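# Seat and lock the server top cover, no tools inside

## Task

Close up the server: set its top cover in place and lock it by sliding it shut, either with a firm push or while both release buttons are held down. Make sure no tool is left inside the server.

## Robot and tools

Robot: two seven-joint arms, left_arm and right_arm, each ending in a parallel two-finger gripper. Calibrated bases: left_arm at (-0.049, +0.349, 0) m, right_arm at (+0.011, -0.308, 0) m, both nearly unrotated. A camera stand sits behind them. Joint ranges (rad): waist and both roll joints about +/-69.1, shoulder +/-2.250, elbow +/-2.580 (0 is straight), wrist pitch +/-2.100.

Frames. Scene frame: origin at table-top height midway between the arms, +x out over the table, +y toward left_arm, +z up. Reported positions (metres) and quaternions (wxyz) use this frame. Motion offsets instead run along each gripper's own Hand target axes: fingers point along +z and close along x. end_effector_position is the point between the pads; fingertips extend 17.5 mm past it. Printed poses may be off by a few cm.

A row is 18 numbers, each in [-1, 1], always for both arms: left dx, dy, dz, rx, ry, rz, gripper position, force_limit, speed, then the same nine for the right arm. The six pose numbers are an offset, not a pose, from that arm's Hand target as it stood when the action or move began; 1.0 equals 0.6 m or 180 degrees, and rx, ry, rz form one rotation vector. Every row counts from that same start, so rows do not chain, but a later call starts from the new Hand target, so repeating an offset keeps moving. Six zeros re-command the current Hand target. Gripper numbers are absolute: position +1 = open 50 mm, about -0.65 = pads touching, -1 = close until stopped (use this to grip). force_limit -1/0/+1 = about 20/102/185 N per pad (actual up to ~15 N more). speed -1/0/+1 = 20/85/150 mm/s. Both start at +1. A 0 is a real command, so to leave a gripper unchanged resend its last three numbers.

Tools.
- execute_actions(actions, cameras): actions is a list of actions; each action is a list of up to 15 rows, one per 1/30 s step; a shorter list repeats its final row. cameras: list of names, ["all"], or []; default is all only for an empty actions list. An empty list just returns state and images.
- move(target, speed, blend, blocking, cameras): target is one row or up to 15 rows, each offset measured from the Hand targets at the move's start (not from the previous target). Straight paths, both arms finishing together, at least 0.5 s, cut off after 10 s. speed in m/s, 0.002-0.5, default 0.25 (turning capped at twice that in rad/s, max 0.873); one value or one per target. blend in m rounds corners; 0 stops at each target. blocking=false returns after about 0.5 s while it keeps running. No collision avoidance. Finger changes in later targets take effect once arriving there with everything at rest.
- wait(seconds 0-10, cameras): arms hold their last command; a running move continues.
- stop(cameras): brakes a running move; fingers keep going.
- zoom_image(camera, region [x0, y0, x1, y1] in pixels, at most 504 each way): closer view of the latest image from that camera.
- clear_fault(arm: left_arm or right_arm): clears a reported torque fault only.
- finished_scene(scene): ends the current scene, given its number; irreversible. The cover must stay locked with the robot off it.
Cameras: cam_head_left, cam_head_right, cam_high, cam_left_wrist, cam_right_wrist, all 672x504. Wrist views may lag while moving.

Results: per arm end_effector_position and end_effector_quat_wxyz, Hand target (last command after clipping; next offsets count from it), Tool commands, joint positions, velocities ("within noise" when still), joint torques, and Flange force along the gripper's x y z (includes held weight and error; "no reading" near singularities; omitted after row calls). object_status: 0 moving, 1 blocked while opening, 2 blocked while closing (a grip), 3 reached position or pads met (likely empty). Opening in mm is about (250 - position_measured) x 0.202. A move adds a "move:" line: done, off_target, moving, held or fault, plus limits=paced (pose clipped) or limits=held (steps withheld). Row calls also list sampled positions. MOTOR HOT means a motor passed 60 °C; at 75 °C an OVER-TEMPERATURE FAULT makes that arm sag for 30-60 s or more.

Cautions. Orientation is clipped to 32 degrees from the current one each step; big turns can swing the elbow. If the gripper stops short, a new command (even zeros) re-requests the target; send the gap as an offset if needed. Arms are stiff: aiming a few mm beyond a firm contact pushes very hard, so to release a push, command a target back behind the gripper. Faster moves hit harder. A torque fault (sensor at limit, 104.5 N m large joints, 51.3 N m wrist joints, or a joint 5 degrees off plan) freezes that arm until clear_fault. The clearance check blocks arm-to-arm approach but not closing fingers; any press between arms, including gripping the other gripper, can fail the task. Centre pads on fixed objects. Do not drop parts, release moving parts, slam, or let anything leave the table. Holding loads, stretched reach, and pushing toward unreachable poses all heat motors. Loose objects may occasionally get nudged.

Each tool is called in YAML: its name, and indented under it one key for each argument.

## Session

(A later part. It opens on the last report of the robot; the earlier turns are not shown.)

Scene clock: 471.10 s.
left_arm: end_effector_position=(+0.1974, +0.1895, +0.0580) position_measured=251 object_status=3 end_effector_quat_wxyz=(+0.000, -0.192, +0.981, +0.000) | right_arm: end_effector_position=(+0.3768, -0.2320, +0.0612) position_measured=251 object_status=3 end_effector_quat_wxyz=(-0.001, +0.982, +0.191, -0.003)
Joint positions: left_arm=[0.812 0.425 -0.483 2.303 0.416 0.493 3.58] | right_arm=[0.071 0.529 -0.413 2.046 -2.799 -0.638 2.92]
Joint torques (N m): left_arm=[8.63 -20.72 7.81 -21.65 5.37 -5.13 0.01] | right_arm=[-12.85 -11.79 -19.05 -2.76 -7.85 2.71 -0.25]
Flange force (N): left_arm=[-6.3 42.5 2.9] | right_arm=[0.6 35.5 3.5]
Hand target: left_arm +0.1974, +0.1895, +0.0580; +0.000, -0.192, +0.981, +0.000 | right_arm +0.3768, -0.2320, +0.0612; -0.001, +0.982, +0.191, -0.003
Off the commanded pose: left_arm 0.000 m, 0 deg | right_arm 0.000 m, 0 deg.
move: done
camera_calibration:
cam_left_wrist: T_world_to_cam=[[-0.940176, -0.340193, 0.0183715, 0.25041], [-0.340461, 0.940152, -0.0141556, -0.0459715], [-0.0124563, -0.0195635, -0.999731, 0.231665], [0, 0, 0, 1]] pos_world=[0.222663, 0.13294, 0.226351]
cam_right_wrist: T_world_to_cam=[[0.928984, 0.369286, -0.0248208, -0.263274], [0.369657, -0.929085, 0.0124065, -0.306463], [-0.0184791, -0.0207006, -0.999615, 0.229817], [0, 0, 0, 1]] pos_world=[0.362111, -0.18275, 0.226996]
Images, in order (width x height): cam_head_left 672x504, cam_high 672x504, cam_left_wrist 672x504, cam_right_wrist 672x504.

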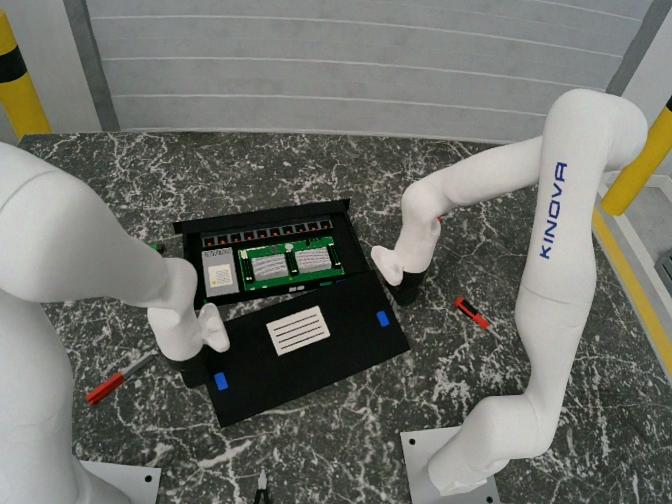

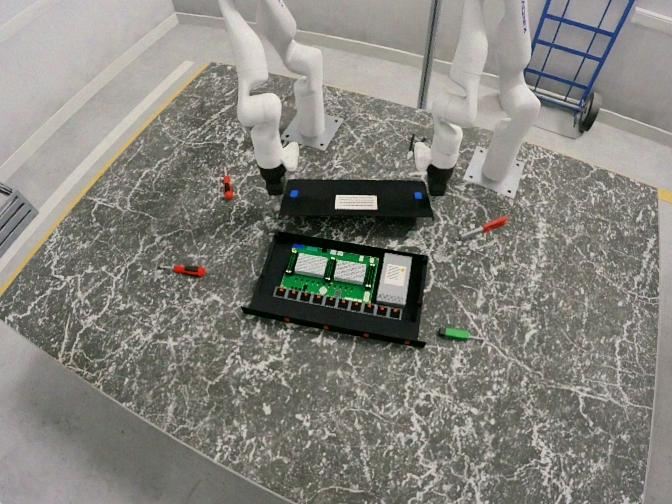

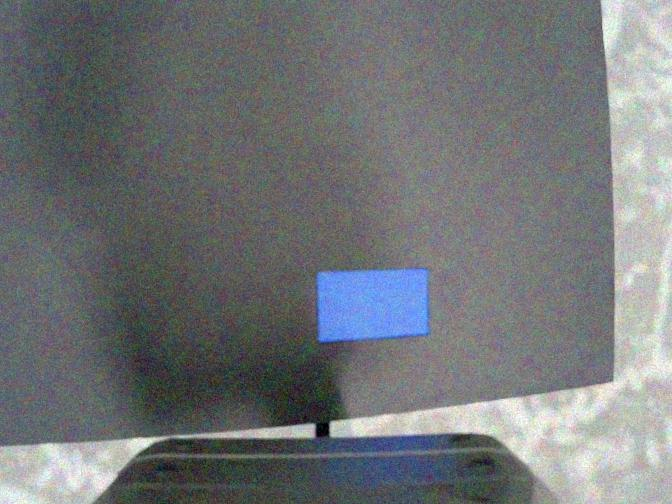

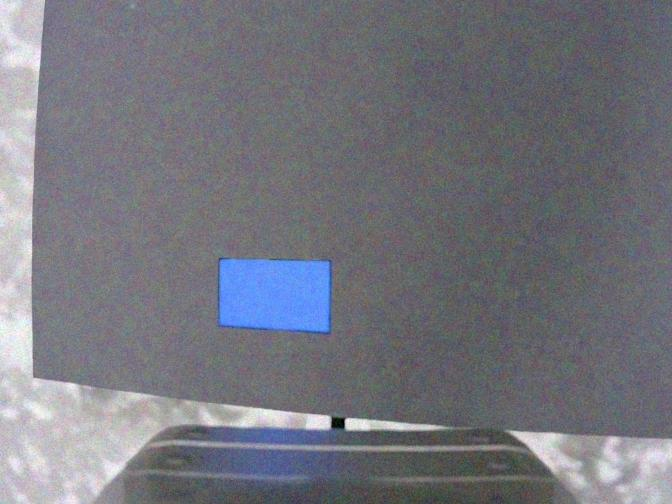

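move:
  target:
    - [0,0,0.0615,0,0,0,-1,-1,0, 0,0,0.0615,0,0,0,-1,-0.99,0]
    - [0,0.0133,0.0615,0,0,0,-1,-1,0, 0,0.0133,0.0615,0,0,0,-1,-0.99,0]
    - [0.0333,0.0133,0.0615,0,0,0,-1,-1,0, -0.0333,0.0133,0.0615,0,0,0,-1,-0.99,0]
  speed: [0.06,0.05,0.08]
  cameras: ["cam_left_wrist","cam_right_wrist"]

Scene clock: 483.93 s.
left_arm: end_effector_position=(+0.1759, +0.1893, +0.0211) position_measured=251 object_status=3 end_effector_quat_wxyz=(+0.000, -0.192, +0.981, +0.000) | right_arm: end_effector_position=(+0.3610, -0.2469, +0.0244) position_measured=251 object_status=3 end_effector_quat_wxyz=(-0.001, +0.982, +0.191, -0.003)
Joint positions: left_arm=[0.736 0.504 -0.345 2.395 0.561 0.313 3.477] | right_arm=[0.057 0.585 -0.355 2.135 -2.728 -0.492 2.879]
Joint torques (N m): left_arm=[1.82 -12.2 0.23 -2.14 0.17 0.14 0.27] | right_arm=[0.82 -13.97 -1.65 -3.28 0.13 -0.17 -0.1]
Flange force (N): left_arm=[-6.2 4.7 1.8] | right_arm=[0.9 -2.3 -1.7]
Hand target: left_arm +0.1759, +0.1893, +0.0211; +0.000, -0.192, +0.981, +0.000 | right_arm +0.3610, -0.2469, +0.0244; -0.001, +0.982, +0.191, -0.003
Off the commanded pose: left_arm 0.000 m, 0 deg | right_arm 0.000 m, 0 deg.
move: done
camera_calibration:
cam_left_wrist: T_world_to_cam=[[-0.940175, -0.340193, 0.0184055, 0.230927], [-0.340463, 0.94015, -0.0142496, -0.0536674], [-0.0124563, -0.0196635, -0.999729, 0.19452], [0, 0, 0, 1]] pos_world=[0.201263, 0.13284, 0.189452]
cam_right_wrist: T_world_to_cam=[[0.928984, 0.369286, -0.0248208, -0.2441], [0.369657, -0.929085, 0.0124065, -0.314047], [-0.0184791, -0.0207006, -0.999615, 0.192432], [0, 0, 0, 1]] pos_world=[0.346411, -0.19765, 0.190196]
Images, in order (width x height): cam_left_wrist 672x504, cam_right_wrist 672x504.

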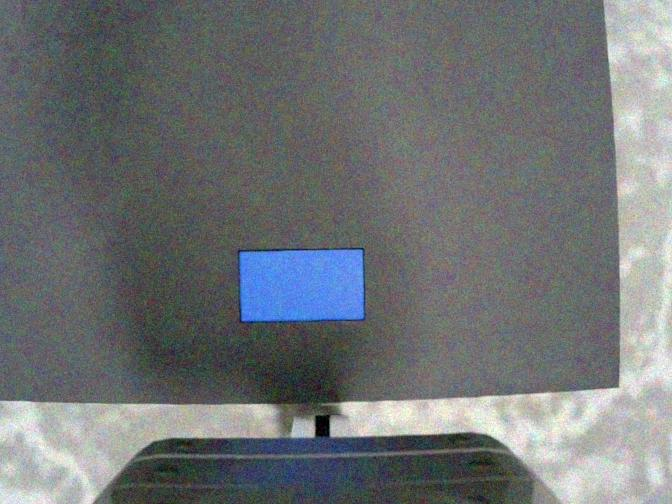

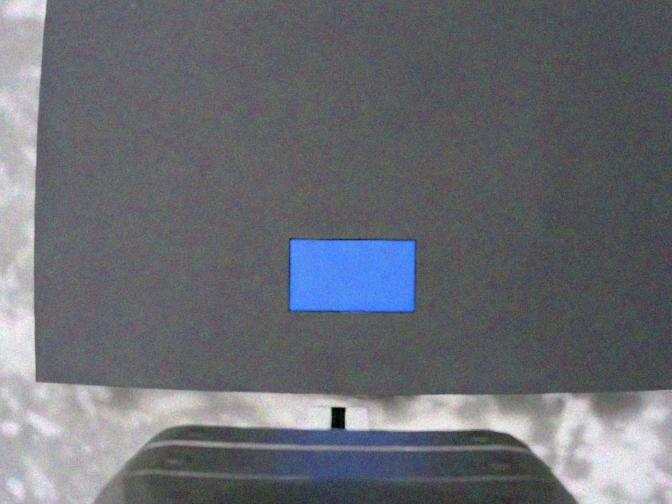

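move:
  target:
    - [0,-0.0117,0,0,0,0,-1,-1,0, -0.003,-0.0117,0,0,0,0,-1,-0.99,0]
  speed: 0.04

move:
  target: [0,-0.0025,0,0,0,0,-1,-1,0, 0,-0.0025,0,0,0,0,-1,-0.99,0]
  speed: 0.03

Scene clock: 488.43 s.
left_arm: end_effector_position=(+0.1784, +0.1830, +0.0211) position_measured=251 object_status=3 end_effector_quat_wxyz=(+0.000, -0.192, +0.981, +0.000) | right_arm: end_effector_position=(+0.3568, -0.2412, +0.0244) position_measured=251 object_status=3 end_effector_quat_wxyz=(-0.001, +0.982, +0.191, -0.003)
Joint positions: left_arm=[0.758 0.511 -0.355 2.377 0.557 0.328 3.497] | right_arm=[0.037 0.581 -0.352 2.146 -2.728 -0.485 2.859]
Joint torques (N m): left_arm=[5.53 -15.65 5.26 -12.81 2.32 -2.37 0.14] | right_arm=[-5.94 -12.45 -10.58 -2.07 -3.08 1.73 -0.24]
Flange force (N): left_arm=[-6.9 27.3 -7.9] | right_arm=[0.2 17.4 1.1]
Hand target: left_arm +0.1785, +0.1828, +0.0211; +0.000, -0.192, +0.981, +0.000 | right_arm +0.3567, -0.2410, +0.0244; -0.001, +0.982, +0.191, -0.003
Off the commanded pose: left_arm 0.000 m, 0 deg | right_arm 0.000 m, 0 deg.
move: done

Scene clock: 489.13 s.
left_arm: end_effector_position=(+0.1790, +0.1815, +0.0211) position_measured=251 object_status=3 end_effector_quat_wxyz=(+0.000, -0.192, +0.981, +0.000) | right_arm: end_effector_position=(+0.3562, -0.2397, +0.0244) position_measured=251 object_status=3 end_effector_quat_wxyz=(-0.001, +0.982, +0.191, -0.003)
Joint positions: left_arm=[0.762 0.512 -0.357 2.372 0.556 0.331 3.502] | right_arm=[0.033 0.58 -0.352 2.147 -2.729 -0.484 2.855]
Joint torques (N m): left_arm=[11.16 -20.11 13 -26.65 5.56 -4.99 0.08] | right_arm=[-16.32 -10.04 -24.32 -0.15 -8.06 4.77 -0.44]
Flange force (N): left_arm=[-10.0 59.4 -19.9] | right_arm=[-0.3 47.8 4.4]
Hand target: left_arm +0.1791, +0.1814, +0.0211; +0.000, -0.192, +0.981, +0.000 | right_arm +0.3562, -0.2396, +0.0244; -0.001, +0.982, +0.191, -0.003
Off the commanded pose: left_arm 0.000 m, 0 deg | right_arm 0.000 m, 0 deg.
move: done

move:
  target: [0,0,-0.0333,0,0,0,-1,-1,0, 0,0,-0.0333,0,0,0,-1,-0.99,0]
  speed: 0.05
  cameras: ["cam_high","cam_left_wrist","cam_right_wrist"]

Scene clock: 492.23 s.
left_arm: end_effector_position=(+0.1791, +0.1814, +0.0411) position_measured=251 object_status=3 end_effector_quat_wxyz=(+0.000, -0.192, +0.981, +0.000) | right_arm: end_effector_position=(+0.3563, -0.2396, +0.0444) position_measured=251 object_status=3 end_effector_quat_wxyz=(-0.001, +0.982, +0.191, -0.003)
Joint positions: left_arm=[0.829 0.457 -0.436 2.353 0.485 0.412 3.567] | right_arm=[0.063 0.534 -0.389 2.131 -2.766 -0.548 2.889]
Joint torques (N m): left_arm=[9.76 -24.4 9.59 -28.01 6.02 -6.64 0.04] | right_arm=[-15.97 -9.84 -23.38 -1.13 -8.91 4.25 -0.41]
Flange force (N): left_arm=[-6.9 54.8 3.0] | right_arm=[0.2 47.0 4.0]
Hand target: left_arm +0.1791, +0.1814, +0.0411; +0.000, -0.192, +0.981, +0.000 | right_arm +0.3563, -0.2396, +0.0444; -0.001, +0.982, +0.191, -0.003
Off the commanded pose: left_arm 0.000 m, 0 deg | right_arm 0.000 m, 0 deg.
move: done
camera_calibration:
cam_left_wrist: T_world_to_cam=[[-0.940175, -0.340193, 0.0184055, 0.230786], [-0.340463, 0.94015, -0.0142496, -0.0448997], [-0.0124563, -0.0196635, -0.999729, 0.214397], [0, 0, 0, 1]] pos_world=[0.204363, 0.12494, 0.209452]
cam_right_wrist: T_world_to_cam=[[0.92895, 0.369371, -0.0248215, -0.241813], [0.369743, -0.929051, 0.0124055, -0.30576], [-0.0184782, -0.0207017, -0.999615, 0.212487], [0, 0, 0, 1]] pos_world=[0.341611, -0.190349, 0.210196]
Images, in order (width x height): cam_high 672x504, cam_left_wrist 672x504, cam_right_wrist 672x504.

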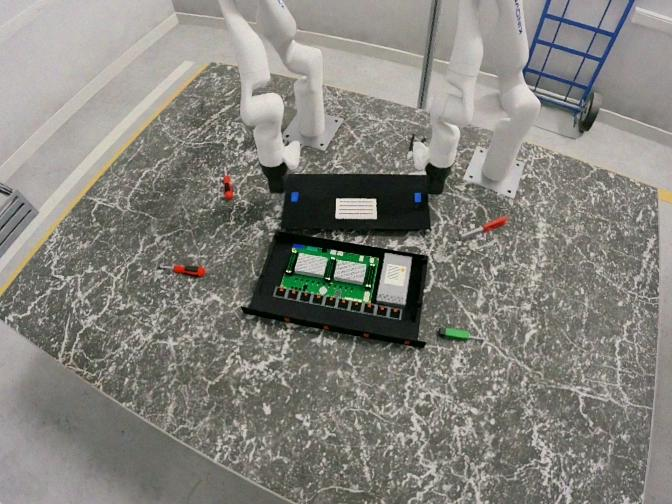

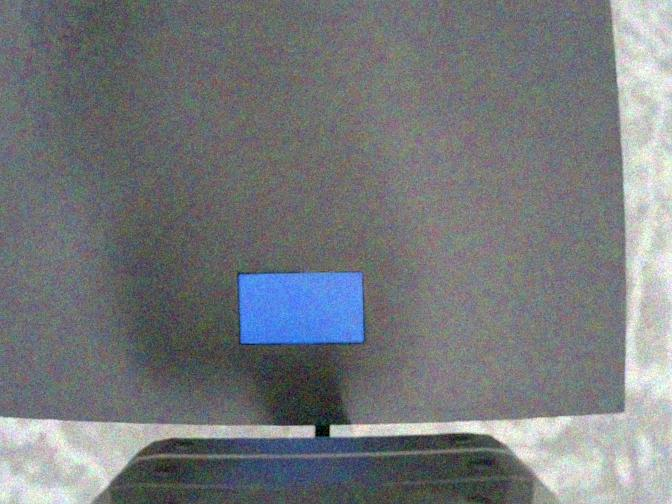

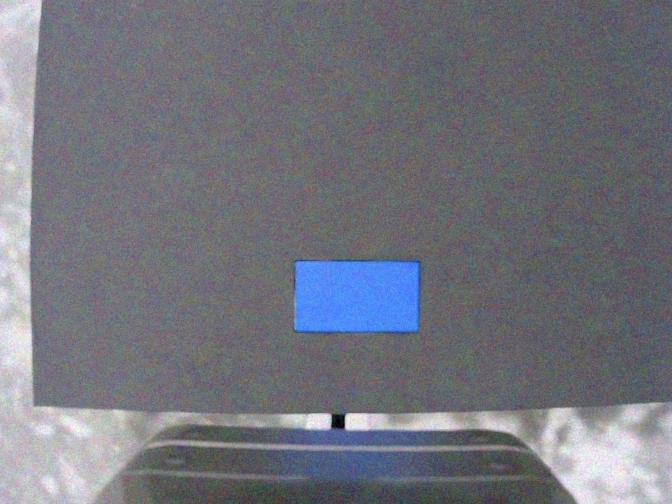

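move:
  target:
    - [0,0,-0.0833,0,0,0,-1,-1,0, 0,0,-0.0833,0,0,0,-1,-0.99,0]
    - [-0.07875,-0.00658,-0.0833,0,0,0.01102,-1,-1,0, 0.05222,0.00550,-0.0833,0,0,0.01102,-1,-0.99,0]
    - [-0.15745,-0.01365,-0.0833,0,0,0.02204,-1,-1,0, 0.10445,0.01053,-0.0833,0,0,0.02204,-1,-0.99,0]
    - [-0.23612,-0.02115,-0.0833,0,0,0.03306,-1,-1,0, 0.15675,0.01512,-0.0833,0,0,0.03306,-1,-0.99,0]
  speed: 0.06
  blend: [0.005,0.01,0.01,0]
  cameras: ["cam_high","cam_head_left"]

Scene clock: 529.57 s.
left_arm: end_effector_position=(+0.3151, +0.2229, +0.0911) position_measured=251 object_status=3 end_effector_quat_wxyz=(+0.000, -0.140, +0.990, +0.000) | right_arm: end_effector_position=(+0.4472, -0.2128, +0.0938) position_measured=251 object_status=3 end_effector_quat_wxyz=(-0.001, +0.990, +0.140, -0.003)
Joint positions: left_arm=[0.589 0.496 -0.514 1.982 0.351 0.75 3.347] | right_arm=[0.043 0.584 -0.406 1.772 -2.851 -0.851 2.89]
Joint torques (N m): left_arm=[1.88 -15.05 -0.75 -5.85 0.16 0.14 0.3] | right_arm=[0.81 -16.68 -2.17 -6.07 0.11 -0.18 -0.06]
Flange force (N): left_arm=[-4.1 4.2 0.3] | right_arm=[0.9 -1.7 -2.1]
Hand target: left_arm +0.3151, +0.2230, +0.0911; +0.000, -0.140, +0.990, +0.000 | right_arm +0.4472, -0.2128, +0.0938; -0.001, +0.990, +0.140, -0.003
Off the commanded pose: left_arm 0.000 m, 0 deg | right_arm 0.000 m, 0 deg.
move: done
Images, in order (width x height): cam_head_left 672x504, cam_high 672x504.

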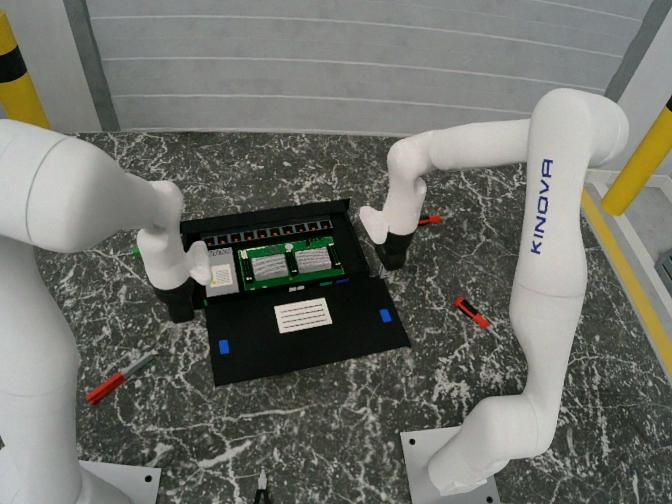

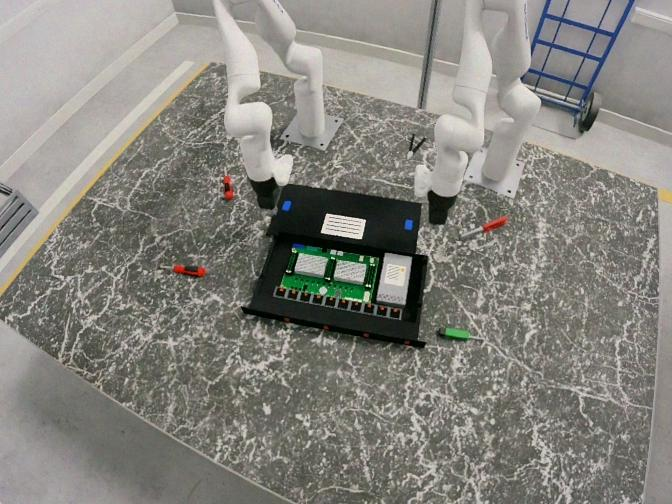

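execute_actions:
  actions: []
  cameras: ["cam_head_left","cam_head_right","cam_high","cam_left_wrist","cam_right_wrist"]

zoom_image:
  camera: "cam_high"
  region: [220, 150, 460, 350]

zoom_image:
  camera: "cam_head_right"
  region: [150, 180, 450, 430]

Scene clock: 533.60 s.
left_arm: end_effector_position=(+0.3151, +0.2230, +0.0911) position_measured=251 object_status=3 end_effector_quat_wxyz=(+0.000, -0.140, +0.990, +0.000) | right_arm: end_effector_position=(+0.4472, -0.2128, +0.0938) position_measured=251 object_status=3 end_effector_quat_wxyz=(-0.001, +0.990, +0.140, -0.003)
Joint positions: left_arm=[0.589 0.496 -0.514 1.982 0.351 0.75 3.347] | right_arm=[0.043 0.584 -0.406 1.772 -2.851 -0.851 2.89]
Joint velocities: within noise
Joint torques (N m): left_arm=[1.87 -15.04 -0.75 -5.77 0.18 0.13 0.34] | right_arm=[0.79 -16.68 -2.18 -6.12 0.13 -0.21 -0.08]
Flange force (N): left_arm=[-4.3 4.1 0.1] | right_arm=[0.7 -1.7 -2.0]
Hand target: left_arm +0.3151, +0.2230, +0.0911; +0.000, -0.140, +0.990, +0.000 | right_arm +0.4472, -0.2128, +0.0938; -0.001, +0.990, +0.140, -0.003
Tool commands: left_gripper/position=-1.0 left_gripper/force_limit=-1.0 left_gripper/speed=+0.0 right_gripper/position=-1.0 right_gripper/force_limit=-0.99 right_gripper/speed=+0.0
Off the commanded pose: left_arm 0.000 m, 0 deg | right_arm 0.000 m, 0 deg.
camera_calibration:
cam_left_wrist: T_world_to_cam=[[-0.970365, -0.240944, 0.0183551, 0.359339], [-0.241214, 0.970368, -0.0141864, -0.074868], [-0.0143931, -0.0181934, -0.999731, 0.267181], [0, 0, 0, 1]] pos_world=[0.334477, 0.164091, 0.259452]
cam_right_wrist: T_world_to_cam=[[0.962233, 0.27108, -0.0249613, -0.370775], [0.271453, -0.962364, 0.0129855, -0.278223], [-0.0205018, -0.0192709, -0.999604, 0.265345], [0, 0, 0, 1]] pos_world=[0.437737, -0.162129, 0.259598]

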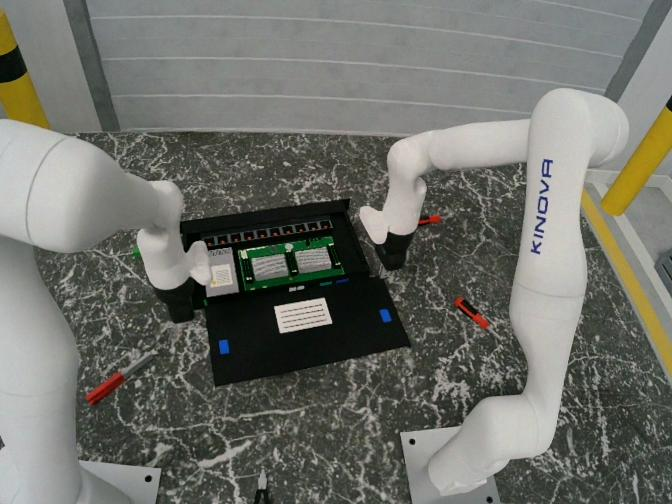

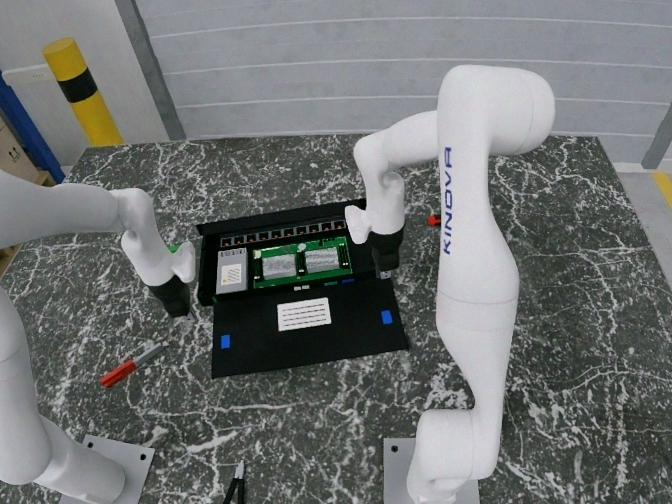

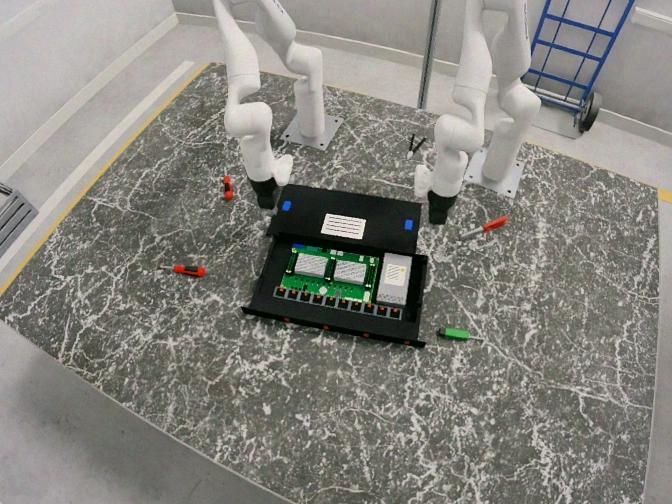

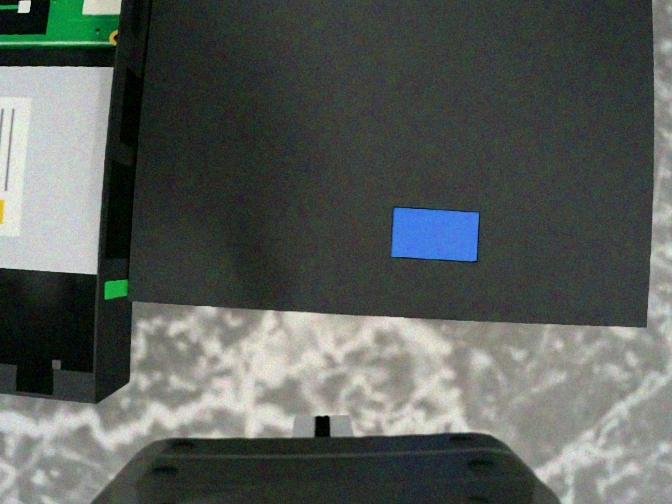

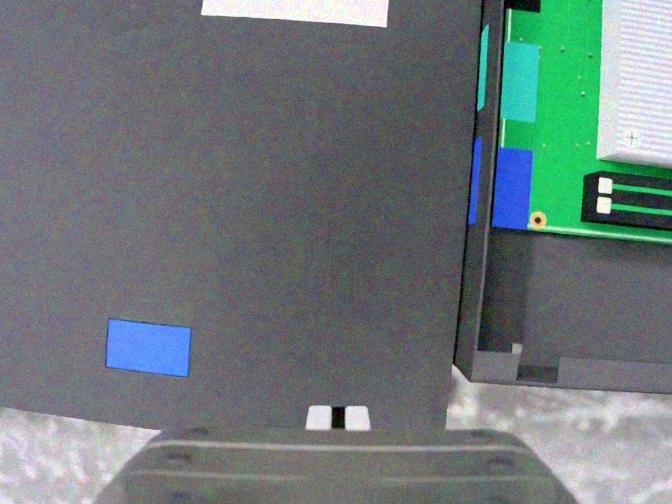

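Scaled by 2.100 from the camera's 672x504 image, which has a finer 960x720 frame.

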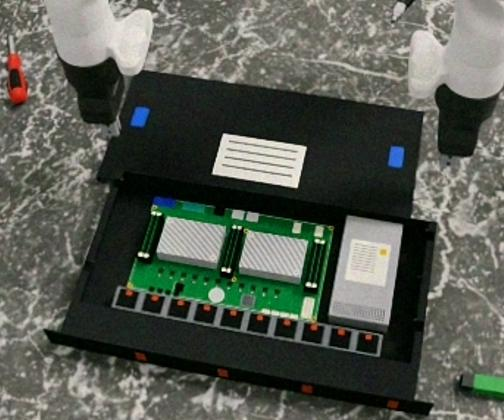

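Scaled by 1.680 from the camera's 672x504 image, which has a finer 960x720 frame.

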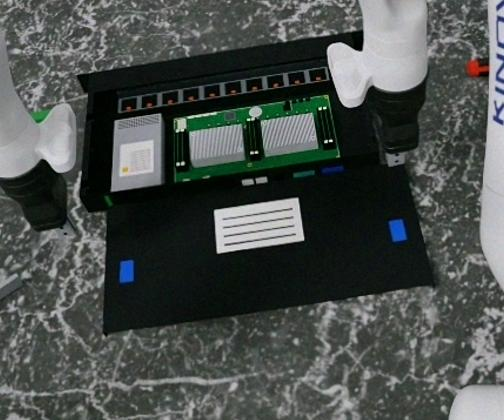

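move:
  target:
    - [0.0653,-0.0095,0,0,0,0.0311,1,-1,0, -0.1213,0.0512,0,0,0,0.0311,1,-0.99,0]
    - [0.0653,-0.0095,0.0518,0,0,0.0311,1,-1,0, -0.1213,0.0512,0.0513,0,0,0.0311,1,-0.99,0]
  speed: [0.15,0.1]
  blend: [0.01,0]
  cameras: ["cam_left_wrist","cam_right_wrist"]

Scene clock: 571.37 s.
left_arm: end_effector_position=(+0.2791, +0.2066, +0.0600) position_measured=3 object_status=3 end_effector_quat_wxyz=(+0.000, -0.092, +0.996, +0.000) | right_arm: end_effector_position=(+0.3856, -0.2625, +0.0634) position_measured=3 object_status=3 end_effector_quat_wxyz=(+0.000, +0.996, +0.092, -0.003)
Joint positions: left_arm=[0.621 0.51 -0.453 2.104 0.385 0.606 3.281] | right_arm=[0.12 0.523 -0.366 2.034 -2.842 -0.642 2.845]
Joint torques (N m): left_arm=[1.87 -14.49 -0.45 -4.76 0.15 0.15 0.29] | right_arm=[0.82 -14.18 -1.65 -4.64 0.13 -0.19 -0.08]
Flange force (N): left_arm=[-3.9 4.8 0.6] | right_arm=[0.6 -2.1 -2.1]
Hand target: left_arm +0.2790, +0.2066, +0.0600; +0.000, -0.092, +0.996, +0.000 | right_arm +0.3856, -0.2625, +0.0634; +0.000, +0.996, +0.092, -0.003
Off the commanded pose: left_arm 0.000 m, 0 deg | right_arm 0.000 m, 0 deg.
move: done
camera_calibration:
cam_left_wrist: T_world_to_cam=[[-0.989256, -0.145042, 0.0183163, 0.306443], [-0.14531, 0.989284, -0.0142084, -0.0987906], [-0.0160592, -0.0167173, -0.999731, 0.235532], [0, 0, 0, 1]] pos_world=[0.292578, 0.146117, 0.228452]
cam_right_wrist: T_world_to_cam=[[0.984092, 0.175874, -0.0251407, -0.332185], [0.17625, -0.984251, 0.0136163, -0.278015], [-0.02235, -0.0178307, -0.999591, 0.233761], [0, 0, 0, 1]] pos_world=[0.381125, -0.211046, 0.2291]
Images, in order (width x height): cam_left_wrist 672x504, cam_right_wrist 672x504.

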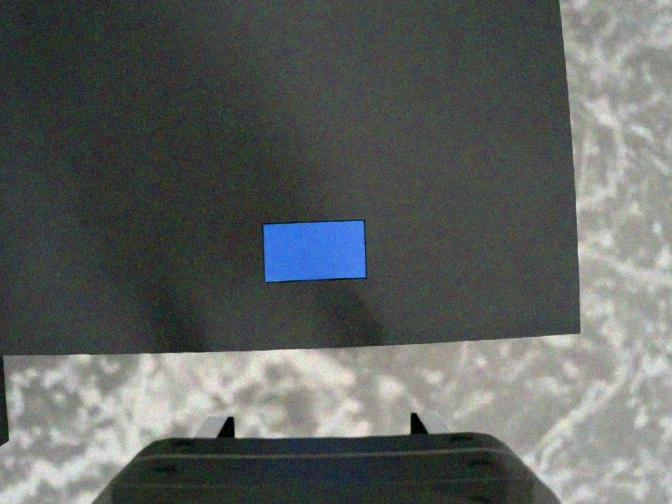

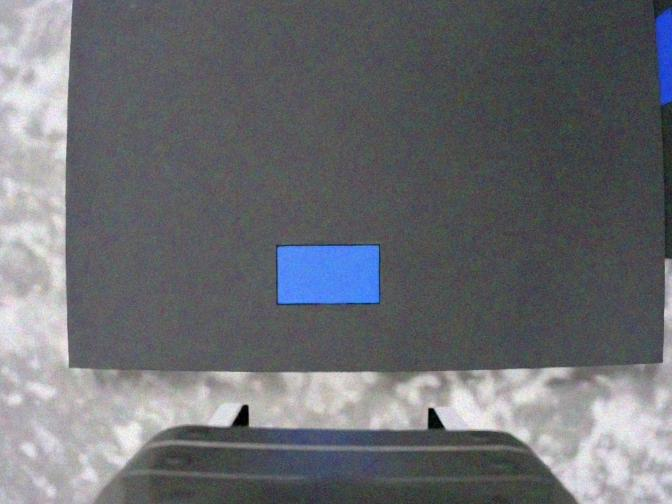

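move:
  target:
    - [0,0,0.065,0,0,0,1,-1,0, -0.0083,0,0.0653,0,0,0,1,-0.99,0]
    - [0,-0.0158,0.065,0,0,0,1,-1,0, -0.0083,-0.0067,0.0653,0,0,0,1,-0.99,0]
  speed: [0.08,0.04]

move:
  target: [0,-0.0025,0,0,0,0,1,-1,0, 0,-0.0017,0,0,0,0,1,-0.99,0]
  speed: 0.03

Scene clock: 580.27 s.
left_arm: end_effector_position=(+0.2808, +0.1973, +0.0210) position_measured=3 object_status=3 end_effector_quat_wxyz=(+0.000, -0.092, +0.996, +0.000) | right_arm: end_effector_position=(+0.3797, -0.2594, +0.0242) position_measured=3 object_status=3 end_effector_quat_wxyz=(+0.000, +0.996, +0.092, -0.003)
Joint positions: left_arm=[0.587 0.605 -0.384 2.119 0.464 0.498 3.235] | right_arm=[0.069 0.601 -0.313 2.083 -2.784 -0.515 2.781]
Joint torques (N m): left_arm=[1.85 -15.42 -0.45 -3.77 0.17 0.12 0.3] | right_arm=[0.29 -14.77 -2.25 -3.8 -0.11 0.06 -0.16]
Flange force (N): left_arm=[-3.7 4.8 0.5] | right_arm=[0.2 -0.8 -1.4]
Hand target: left_arm +0.2808, +0.1972, +0.0210; +0.000, -0.092, +0.996, +0.000 | right_arm +0.3797, -0.2594, +0.0243; +0.000, +0.996, +0.092, -0.003
Off the commanded pose: left_arm 0.000 m, 0 deg | right_arm 0.000 m, 0 deg.
move: done

Scene clock: 580.97 s.
left_arm: end_effector_position=(+0.2811, +0.1958, +0.0210) position_measured=3 object_status=3 end_effector_quat_wxyz=(+0.000, -0.092, +0.996, +0.000) | right_arm: end_effector_position=(+0.3795, -0.2584, +0.0243) position_measured=3 object_status=3 end_effector_quat_wxyz=(+0.000, +0.996, +0.092, -0.003)
Joint positions: left_arm=[0.591 0.606 -0.385 2.116 0.464 0.5 3.239] | right_arm=[0.066 0.601 -0.313 2.083 -2.784 -0.514 2.779]
Joint torques (N m): left_arm=[1.84 -15.49 -0.42 -3.77 0.15 0.1 0.31] | right_arm=[0.34 -14.7 -2.12 -3.74 -0.12 0.06 -0.09]
Flange force (N): left_arm=[-3.8 4.7 0.4] | right_arm=[0.3 -1.1 -1.6]
Hand target: left_arm +0.2811, +0.1958, +0.0210; +0.000, -0.092, +0.996, +0.000 | right_arm +0.3795, -0.2584, +0.0243; +0.000, +0.996, +0.092, -0.003
Off the commanded pose: left_arm 0.000 m, 0 deg | right_arm 0.000 m, 0 deg.
move: done

move:
  target: [0,-0.0042,0,0,0,0,1,-1,0, 0,0,0,0,0,0,1,-0.99,0]
  speed: 0.03

move:
  target: [0,-0.0025,0,0,0,0,1,-1,0, 0,0,0,0,0,0,1,-0.99,0]
  speed: 0.03

Scene clock: 586.03 s.
left_arm: end_effector_position=(+0.2815, +0.1934, +0.0210) position_measured=3 object_status=3 end_effector_quat_wxyz=(+0.000, -0.092, +0.996, +0.000) | right_arm: end_effector_position=(+0.3795, -0.2584, +0.0243) position_measured=3 object_status=3 end_effector_quat_wxyz=(+0.000, +0.996, +0.091, -0.003)
Joint positions: left_arm=[0.597 0.608 -0.386 2.111 0.463 0.503 3.245] | right_arm=[0.066 0.601 -0.313 2.083 -2.784 -0.514 2.779]
Joint torques (N m): left_arm=[4.7 -16.03 3.3 -5.89 1.29 0.13 0.02] | right_arm=[-1.29 -14.3 -4.38 -4.09 -1.02 0.83 -0.29]
Flange force (N): left_arm=[-4.2 13.0 -2.8] | right_arm=[-0.5 3.8 -2.0]
Hand target: left_arm +0.2815, +0.1933, +0.0210; +0.000, -0.092, +0.996, +0.000 | right_arm +0.3795, -0.2584, +0.0243; +0.000, +0.996, +0.092, -0.003
Off the commanded pose: left_arm 0.000 m, 0 deg | right_arm 0.000 m, 0 deg.
move: done

Scene clock: 586.73 s.
left_arm: end_effector_position=(+0.2818, +0.1919, +0.0210) position_measured=3 object_status=3 end_effector_quat_wxyz=(+0.000, -0.092, +0.996, +0.000) | right_arm: end_effector_position=(+0.3795, -0.2584, +0.0243) position_measured=3 object_status=3 end_effector_quat_wxyz=(+0.000, +0.996, +0.092, -0.003)
Joint positions: left_arm=[0.601 0.609 -0.387 2.108 0.463 0.505 3.249] | right_arm=[0.066 0.601 -0.313 2.083 -2.784 -0.514 2.779]
Joint torques (N m): left_arm=[9.6 -16.61 9.59 -8.81 3.11 0.36 -0.47] | right_arm=[-5.31 -13.38 -9.68 -4.8 -3.17 2.71 -0.68]
Flange force (N): left_arm=[-6.0 26.5 -8.4] | right_arm=[-1.8 15.6 -3.3]
Hand target: left_arm +0.2818, +0.1918, +0.0210; +0.000, -0.092, +0.996, +0.000 | right_arm +0.3795, -0.2584, +0.0243; +0.000, +0.996, +0.092, -0.003
Off the commanded pose: left_arm 0.000 m, 0 deg | right_arm 0.000 m, 0 deg.
move: done

move:
  target: [0,-0.0025,0,0,0,0,1,-1,0, 0,-0.0025,0,0,0,0,1,-0.99,0]
  speed: 0.03

move:
  target: [0,-0.0008,-0.025,0,0,0,1,-1,0, 0,-0.0008,-0.025,0,0,0,1,-0.99,0]
  speed: 0.04
  cameras: ["cam_left_wrist","cam_right_wrist"]

Scene clock: 591.57 s.
left_arm: end_effector_position=(+0.2821, +0.1904, +0.0210) position_measured=3 object_status=3 end_effector_quat_wxyz=(+0.000, -0.092, +0.996, +0.000) | right_arm: end_effector_position=(+0.3792, -0.2570, +0.0243) position_measured=3 object_status=3 end_effector_quat_wxyz=(+0.000, +0.996, +0.091, -0.003)
Joint positions: left_arm=[0.605 0.611 -0.388 2.105 0.463 0.507 3.253] | right_arm=[0.062 0.601 -0.313 2.083 -2.784 -0.514 2.775]
Joint torques (N m): left_arm=[17.5 -17.68 19.6 -14.43 6.01 0.32 -1.2] | right_arm=[-13.5 -11.62 -20.51 -5.63 -7.65 6.04 -1.52]
Flange force (N): left_arm=[-7.4 49.4 -17.1] | right_arm=[-3.4 39.7 -4.5]
Hand target: left_arm +0.2821, +0.1903, +0.0210; +0.000, -0.092, +0.996, +0.000 | right_arm +0.3792, -0.2569, +0.0243; +0.000, +0.996, +0.092, -0.003
Off the commanded pose: left_arm 0.000 m, 0 deg | right_arm 0.000 m, 0 deg.
move: done

Scene clock: 592.30 s.
left_arm: end_effector_position=(+0.2821, +0.1899, +0.0360) position_measured=3 object_status=3 end_effector_quat_wxyz=(+0.000, -0.092, +0.996, +0.000) | right_arm: end_effector_position=(+0.3792, -0.2565, +0.0393) position_measured=3 object_status=3 end_effector_quat_wxyz=(+0.000, +0.996, +0.091, -0.003)
Joint positions: left_arm=[0.628 0.578 -0.416 2.094 0.435 0.553 3.28] | right_arm=[0.077 0.567 -0.335 2.072 -2.806 -0.559 2.793]
Joint torques (N m): left_arm=[19.32 -25.57 20.25 -18.39 7.5 -0.19 -1.38] | right_arm=[-15.48 -13.7 -23.09 -8.52 -9.33 7.13 -1.76]
Flange force (N): left_arm=[-9.6 53.4 3.1] | right_arm=[-5.8 45.7 1.9]
Hand target: left_arm +0.2822, +0.1899, +0.0360; +0.000, -0.092, +0.996, +0.000 | right_arm +0.3793, -0.2564, +0.0393; +0.000, +0.996, +0.092, -0.003
Off the commanded pose: left_arm 0.000 m, 0 deg | right_arm 0.000 m, 0 deg.
move: done
camera_calibration:
cam_left_wrist: T_world_to_cam=[[-0.98924, -0.145141, 0.0184013, 0.30752], [-0.145408, 0.989271, -0.0140927, -0.0821547], [-0.0161585, -0.0166167, -0.999731, 0.211224], [0, 0, 0, 1]] pos_world=[0.295678, 0.129417, 0.204351]
cam_right_wrist: T_world_to_cam=[[0.984107, 0.175776, -0.0252382, -0.327651], [0.176154, -0.984269, 0.0135997, -0.270635], [-0.0224507, -0.0178294, -0.999589, 0.209674], [0, 0, 0, 1]] pos_world=[0.374825, -0.205046, 0.204999]
Images, in order (width x height): cam_left_wrist 672x504, cam_right_wrist 672x504.

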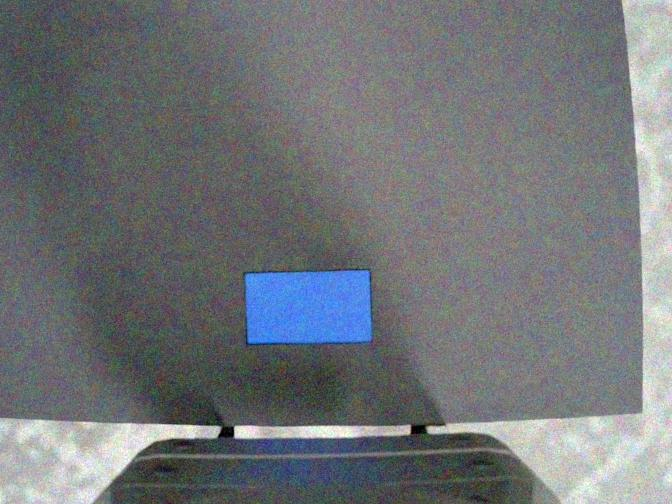

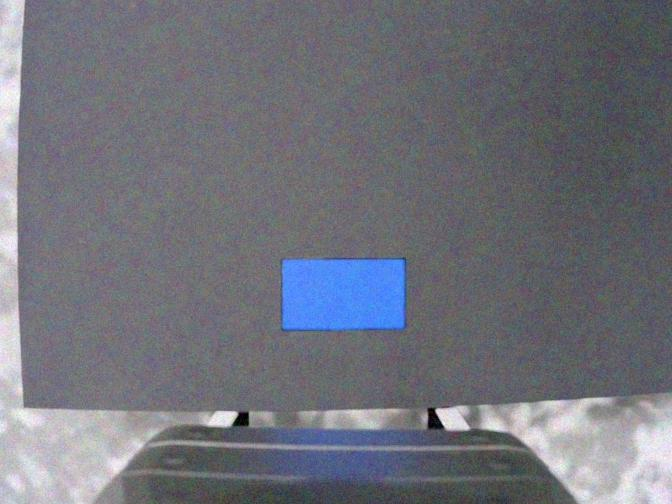

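move:
  target: [0,0,-0.0417,0,0,0,1,-1,0, 0,0,-0.0417,0,0,0,1,-0.99,0]
  speed: 0.04

move:
  target: [0,0,-0.0333,0,0,0,1,-1,0, 0,0,-0.0333,0,0,0,1,-0.99,0]
  speed: 0.04
  cameras: ["cam_high","cam_left_wrist","cam_right_wrist"]

Scene clock: 598.10 s.
left_arm: end_effector_position=(+0.2821, +0.1899, +0.0610) position_measured=3 object_status=3 end_effector_quat_wxyz=(+0.000, -0.092, +0.996, +0.000) | right_arm: end_effector_position=(+0.3794, -0.2565, +0.0643) position_measured=3 object_status=3 end_effector_quat_wxyz=(+0.000, +0.996, +0.092, -0.003)
Joint positions: left_arm=[0.662 0.524 -0.459 2.072 0.387 0.628 3.322] | right_arm=[0.104 0.513 -0.367 2.05 -2.844 -0.635 2.827]
Joint torques (N m): left_arm=[19.09 -24.56 19.4 -18.68 8.63 -0.96 -1.24] | right_arm=[-15.42 -13.02 -22.29 -9.05 -10.31 6.56 -1.72]
Flange force (N): left_arm=[-9.6 53.2 3.6] | right_arm=[-5.2 45.7 1.3]
Hand target: left_arm +0.2821, +0.1899, +0.0610; +0.000, -0.092, +0.996, +0.000 | right_arm +0.3794, -0.2565, +0.0643; +0.000, +0.996, +0.092, -0.003
Off the commanded pose: left_arm 0.000 m, 0 deg | right_arm 0.000 m, 0 deg.
move: done

Scene clock: 598.87 s.
left_arm: end_effector_position=(+0.2821, +0.1899, +0.0810) position_measured=3 object_status=3 end_effector_quat_wxyz=(+0.000, -0.092, +0.996, +0.000) | right_arm: end_effector_position=(+0.3795, -0.2565, +0.0843) position_measured=3 object_status=3 end_effector_quat_wxyz=(+0.000, +0.996, +0.092, -0.003)
Joint positions: left_arm=[0.687 0.482 -0.488 2.051 0.35 0.688 3.356] | right_arm=[0.123 0.471 -0.389 2.028 -2.873 -0.696 2.853]
Joint torques (N m): left_arm=[18.66 -23.56 18.49 -18.91 9.37 -1.6 -1.11] | right_arm=[-15.21 -12.6 -21.51 -9.16 -10.91 5.95 -1.71]
Flange force (N): left_arm=[-9.1 52.6 3.9] | right_arm=[-4.1 45.3 0.8]
Hand target: left_arm +0.2821, +0.1899, +0.0810; +0.000, -0.092, +0.996, +0.000 | right_arm +0.3795, -0.2565, +0.0843; +0.000, +0.996, +0.092, -0.003
Off the commanded pose: left_arm 0.000 m, 0 deg | right_arm 0.000 m, 0 deg.
move: done
camera_calibration:
cam_left_wrist: T_world_to_cam=[[-0.989242, -0.14514, 0.0183169, 0.306714], [-0.145407, 0.98927, -0.0142061, -0.0814923], [-0.0160585, -0.0167167, -0.999731, 0.256196], [0, 0, 0, 1]] pos_world=[0.295678, 0.129417, 0.249352]
cam_right_wrist: T_world_to_cam=[[0.984086, 0.175892, -0.0252393, -0.32678], [0.17627, -0.984248, 0.0135984, -0.271338], [-0.0224499, -0.0178309, -0.999589, 0.254662], [0, 0, 0, 1]] pos_world=[0.375125, -0.205045, 0.249999]
Images, in order (width x height): cam_high 672x504, cam_left_wrist 672x504, cam_right_wrist 672x504.

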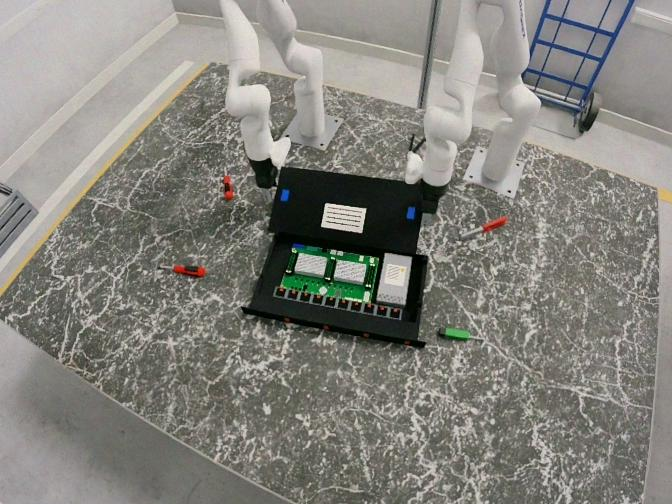

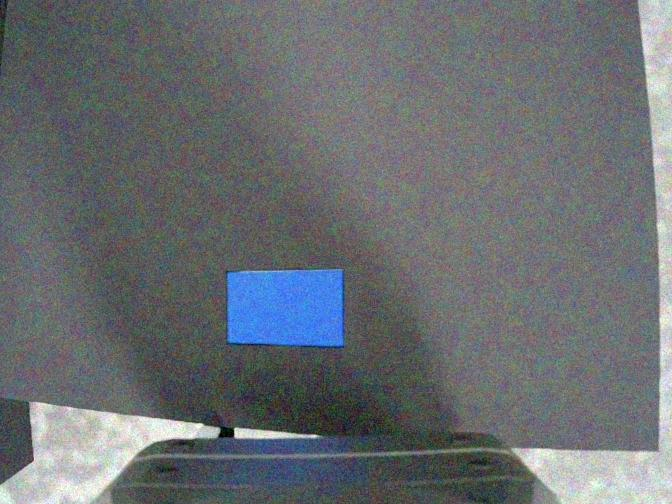

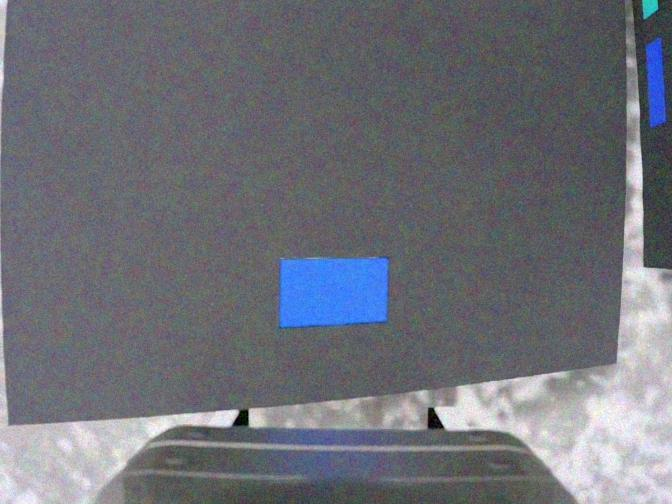

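move:
  target:
    - [0.05,0,0,0,0,0,1,-1,0, -0.05,0,0,0,0,0,1,-0.99,0]
    - [0.05,0,0.1000,0,0,0,1,-1,0, -0.05,0,0.1000,0,0,0,1,-0.99,0]
  speed: 0.05
  cameras: ["cam_head_right","cam_left_wrist","cam_right_wrist"]

Scene clock: 611.77 s.
left_arm: end_effector_position=(+0.2527, +0.1844, +0.0210) position_measured=3 object_status=3 end_effector_quat_wxyz=(+0.000, -0.092, +0.996, +0.000) | right_arm: end_effector_position=(+0.3497, -0.2619, +0.0245) position_measured=3 object_status=3 end_effector_quat_wxyz=(+0.000, +0.996, +0.092, -0.003)
Joint positions: left_arm=[0.651 0.581 -0.378 2.181 0.477 0.457 3.279] | right_arm=[0.058 0.562 -0.305 2.18 -2.772 -0.453 2.751]
Joint torques (N m): left_arm=[18.34 -18.24 21.16 -17.93 6.23 -0.58 -1.45] | right_arm=[-14.93 -13.36 -23.28 -8.38 -8.38 8.26 -1.87]
Flange force (N): left_arm=[-7.5 57.1 -20.4] | right_arm=[-6.8 48.2 4.3]
Hand target: left_arm +0.2527, +0.1844, +0.0210; +0.000, -0.092, +0.996, +0.000 | right_arm +0.3497, -0.2619, +0.0244; +0.000, +0.996, +0.092, -0.003
Off the commanded pose: left_arm 0.000 m, 0 deg | right_arm 0.000 m, 0 deg.
move: done
camera_calibration:
cam_left_wrist: T_world_to_cam=[[-0.989244, -0.145139, 0.018218, 0.277849], [-0.145404, 0.98927, -0.0142207, -0.0811898], [-0.0159585, -0.0167167, -0.999733, 0.195721], [0, 0, 0, 1]] pos_world=[0.266178, 0.123917, 0.189452]
cam_right_wrist: T_world_to_cam=[[0.984089, 0.175873, -0.0252391, -0.297903], [0.17625, -0.984251, 0.0135986, -0.270662], [-0.02245, -0.0178307, -0.999589, 0.194117], [0, 0, 0, 1]] pos_world=[0.345225, -0.210546, 0.190199]
Images, in order (width x height): cam_head_right 672x504, cam_left_wrist 672x504, cam_right_wrist 672x504.

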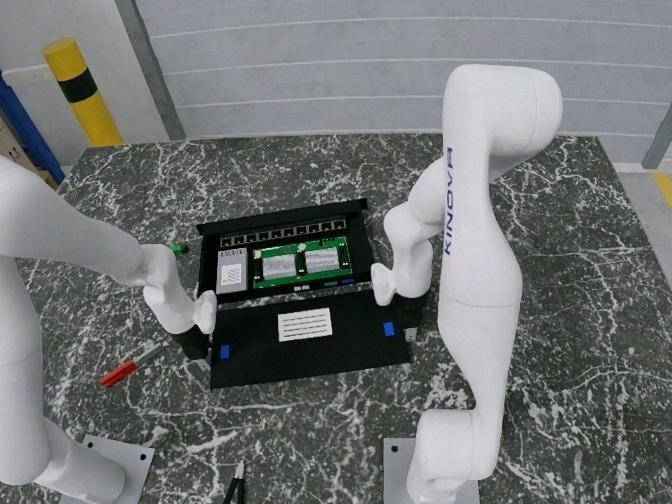

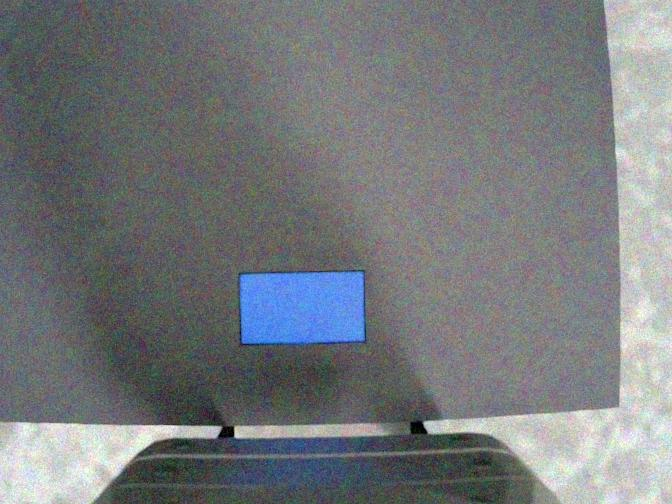

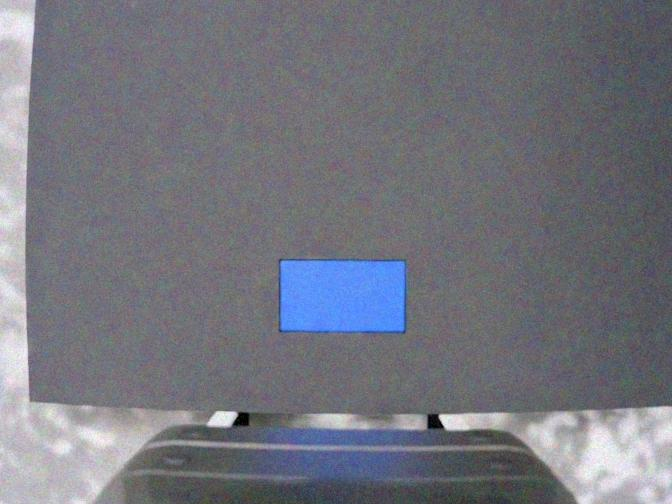

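move:
  target: [0,0,-0.0667,0,0,0,1,-1,0, 0,0,-0.0667,0,0,0,1,-0.99,0]
  speed: 0.04
  cameras: ["cam_high","cam_left_wrist","cam_right_wrist"]

Scene clock: 615.50 s.
left_arm: end_effector_position=(+0.2527, +0.1844, +0.0610) position_measured=3 object_status=3 end_effector_quat_wxyz=(+0.000, -0.092, +0.996, +0.000) | right_arm: end_effector_position=(+0.3499, -0.2619, +0.0645) position_measured=3 object_status=3 end_effector_quat_wxyz=(+0.000, +0.996, +0.092, -0.003)
Joint positions: left_arm=[0.72 0.488 -0.463 2.147 0.388 0.586 3.359] | right_arm=[0.115 0.467 -0.373 2.144 -2.843 -0.585 2.816]
Joint torques (N m): left_arm=[17.36 -23.93 17.77 -19.69 8.05 -1.81 -1.1] | right_arm=[-13.94 -11.71 -20.68 -8.8 -9.67 6.57 -1.7]
Flange force (N): left_arm=[-9.5 53.3 3.5] | right_arm=[-4.7 45.4 2.1]
Hand target: left_arm +0.2527, +0.1844, +0.0610; +0.000, -0.092, +0.996, +0.000 | right_arm +0.3499, -0.2619, +0.0645; +0.000, +0.996, +0.092, -0.003
Off the commanded pose: left_arm 0.000 m, 0 deg | right_arm 0.000 m, 0 deg.
move: done
camera_calibration:
cam_left_wrist: T_world_to_cam=[[-0.989242, -0.14514, 0.0183169, 0.277112], [-0.145407, 0.98927, -0.0142061, -0.0807225], [-0.0160585, -0.0167167, -0.999731, 0.235738], [0, 0, 0, 1]] pos_world=[0.266178, 0.124017, 0.229452]
cam_right_wrist: T_world_to_cam=[[0.984086, 0.175892, -0.0252393, -0.297085], [0.17627, -0.984248, 0.0135984, -0.271247], [-0.0224499, -0.0178309, -0.999589, 0.234105], [0, 0, 0, 1]] pos_world=[0.345425, -0.210545, 0.230199]
Images, in order (width x height): cam_high 672x504, cam_left_wrist 672x504, cam_right_wrist 672x504.

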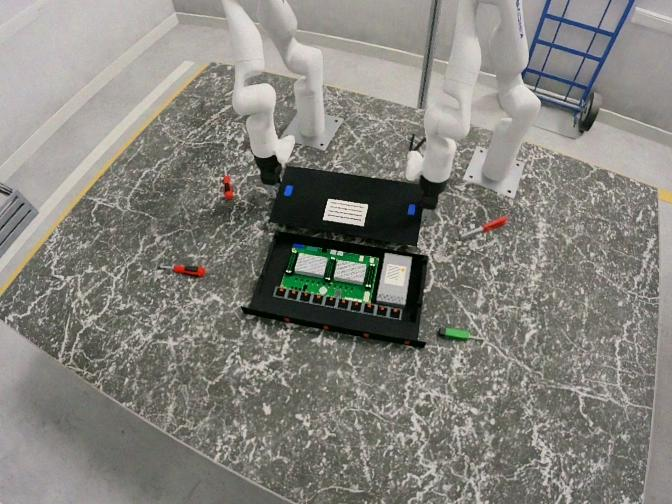

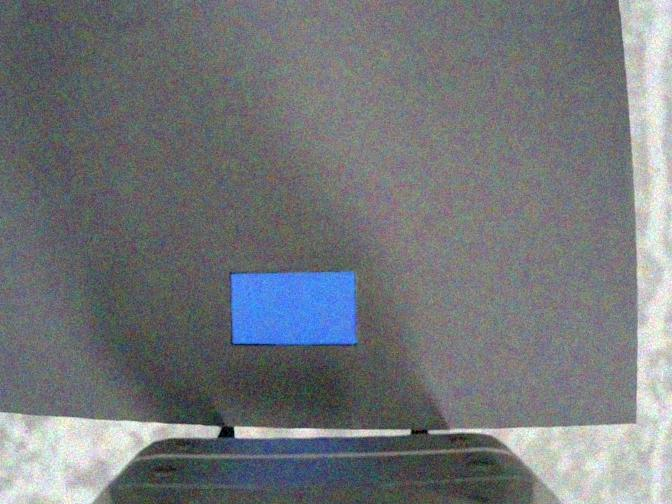

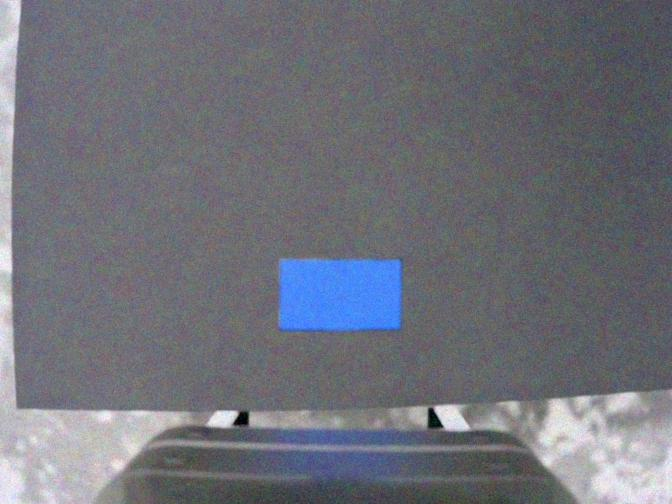

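move:
  target: [0,-0.0012,0,0,0,0.0083,1,-1,0, 0,-0.0012,0,0,0,-0.0083,1,-0.99,0]
  speed: 0.02

Scene clock: 631.30 s.
left_arm: end_effector_position=(+0.2528, +0.1837, +0.0610) position_measured=3 object_status=3 end_effector_quat_wxyz=(+0.000, -0.079, +0.997, +0.000) | right_arm: end_effector_position=(+0.3498, -0.2612, +0.0645) position_measured=3 object_status=3 end_effector_quat_wxyz=(+0.000, +0.995, +0.104, -0.003)
Joint positions: left_arm=[0.716 0.487 -0.456 2.146 0.383 0.585 3.341] | right_arm=[0.118 0.468 -0.38 2.144 -2.838 -0.586 2.835]
Joint torques (N m): left_arm=[21.2 -25.95 22.35 -23.08 9.66 -2.27 -1.69] | right_arm=[-17.58 -11.09 -25.27 -9.74 -11.67 8.27 -1.84]
Flange force (N): left_arm=[-9.0 64.8 3.5] | right_arm=[-7.5 56.2 2.0]
Hand target: left_arm +0.2528, +0.1837, +0.0610; +0.000, -0.079, +0.997, +0.000 | right_arm +0.3498, -0.2612, +0.0645; +0.000, +0.995, +0.105, -0.003
Off the commanded pose: left_arm 0.000 m, 0 deg | right_arm 0.000 m, 0 deg.
move: done


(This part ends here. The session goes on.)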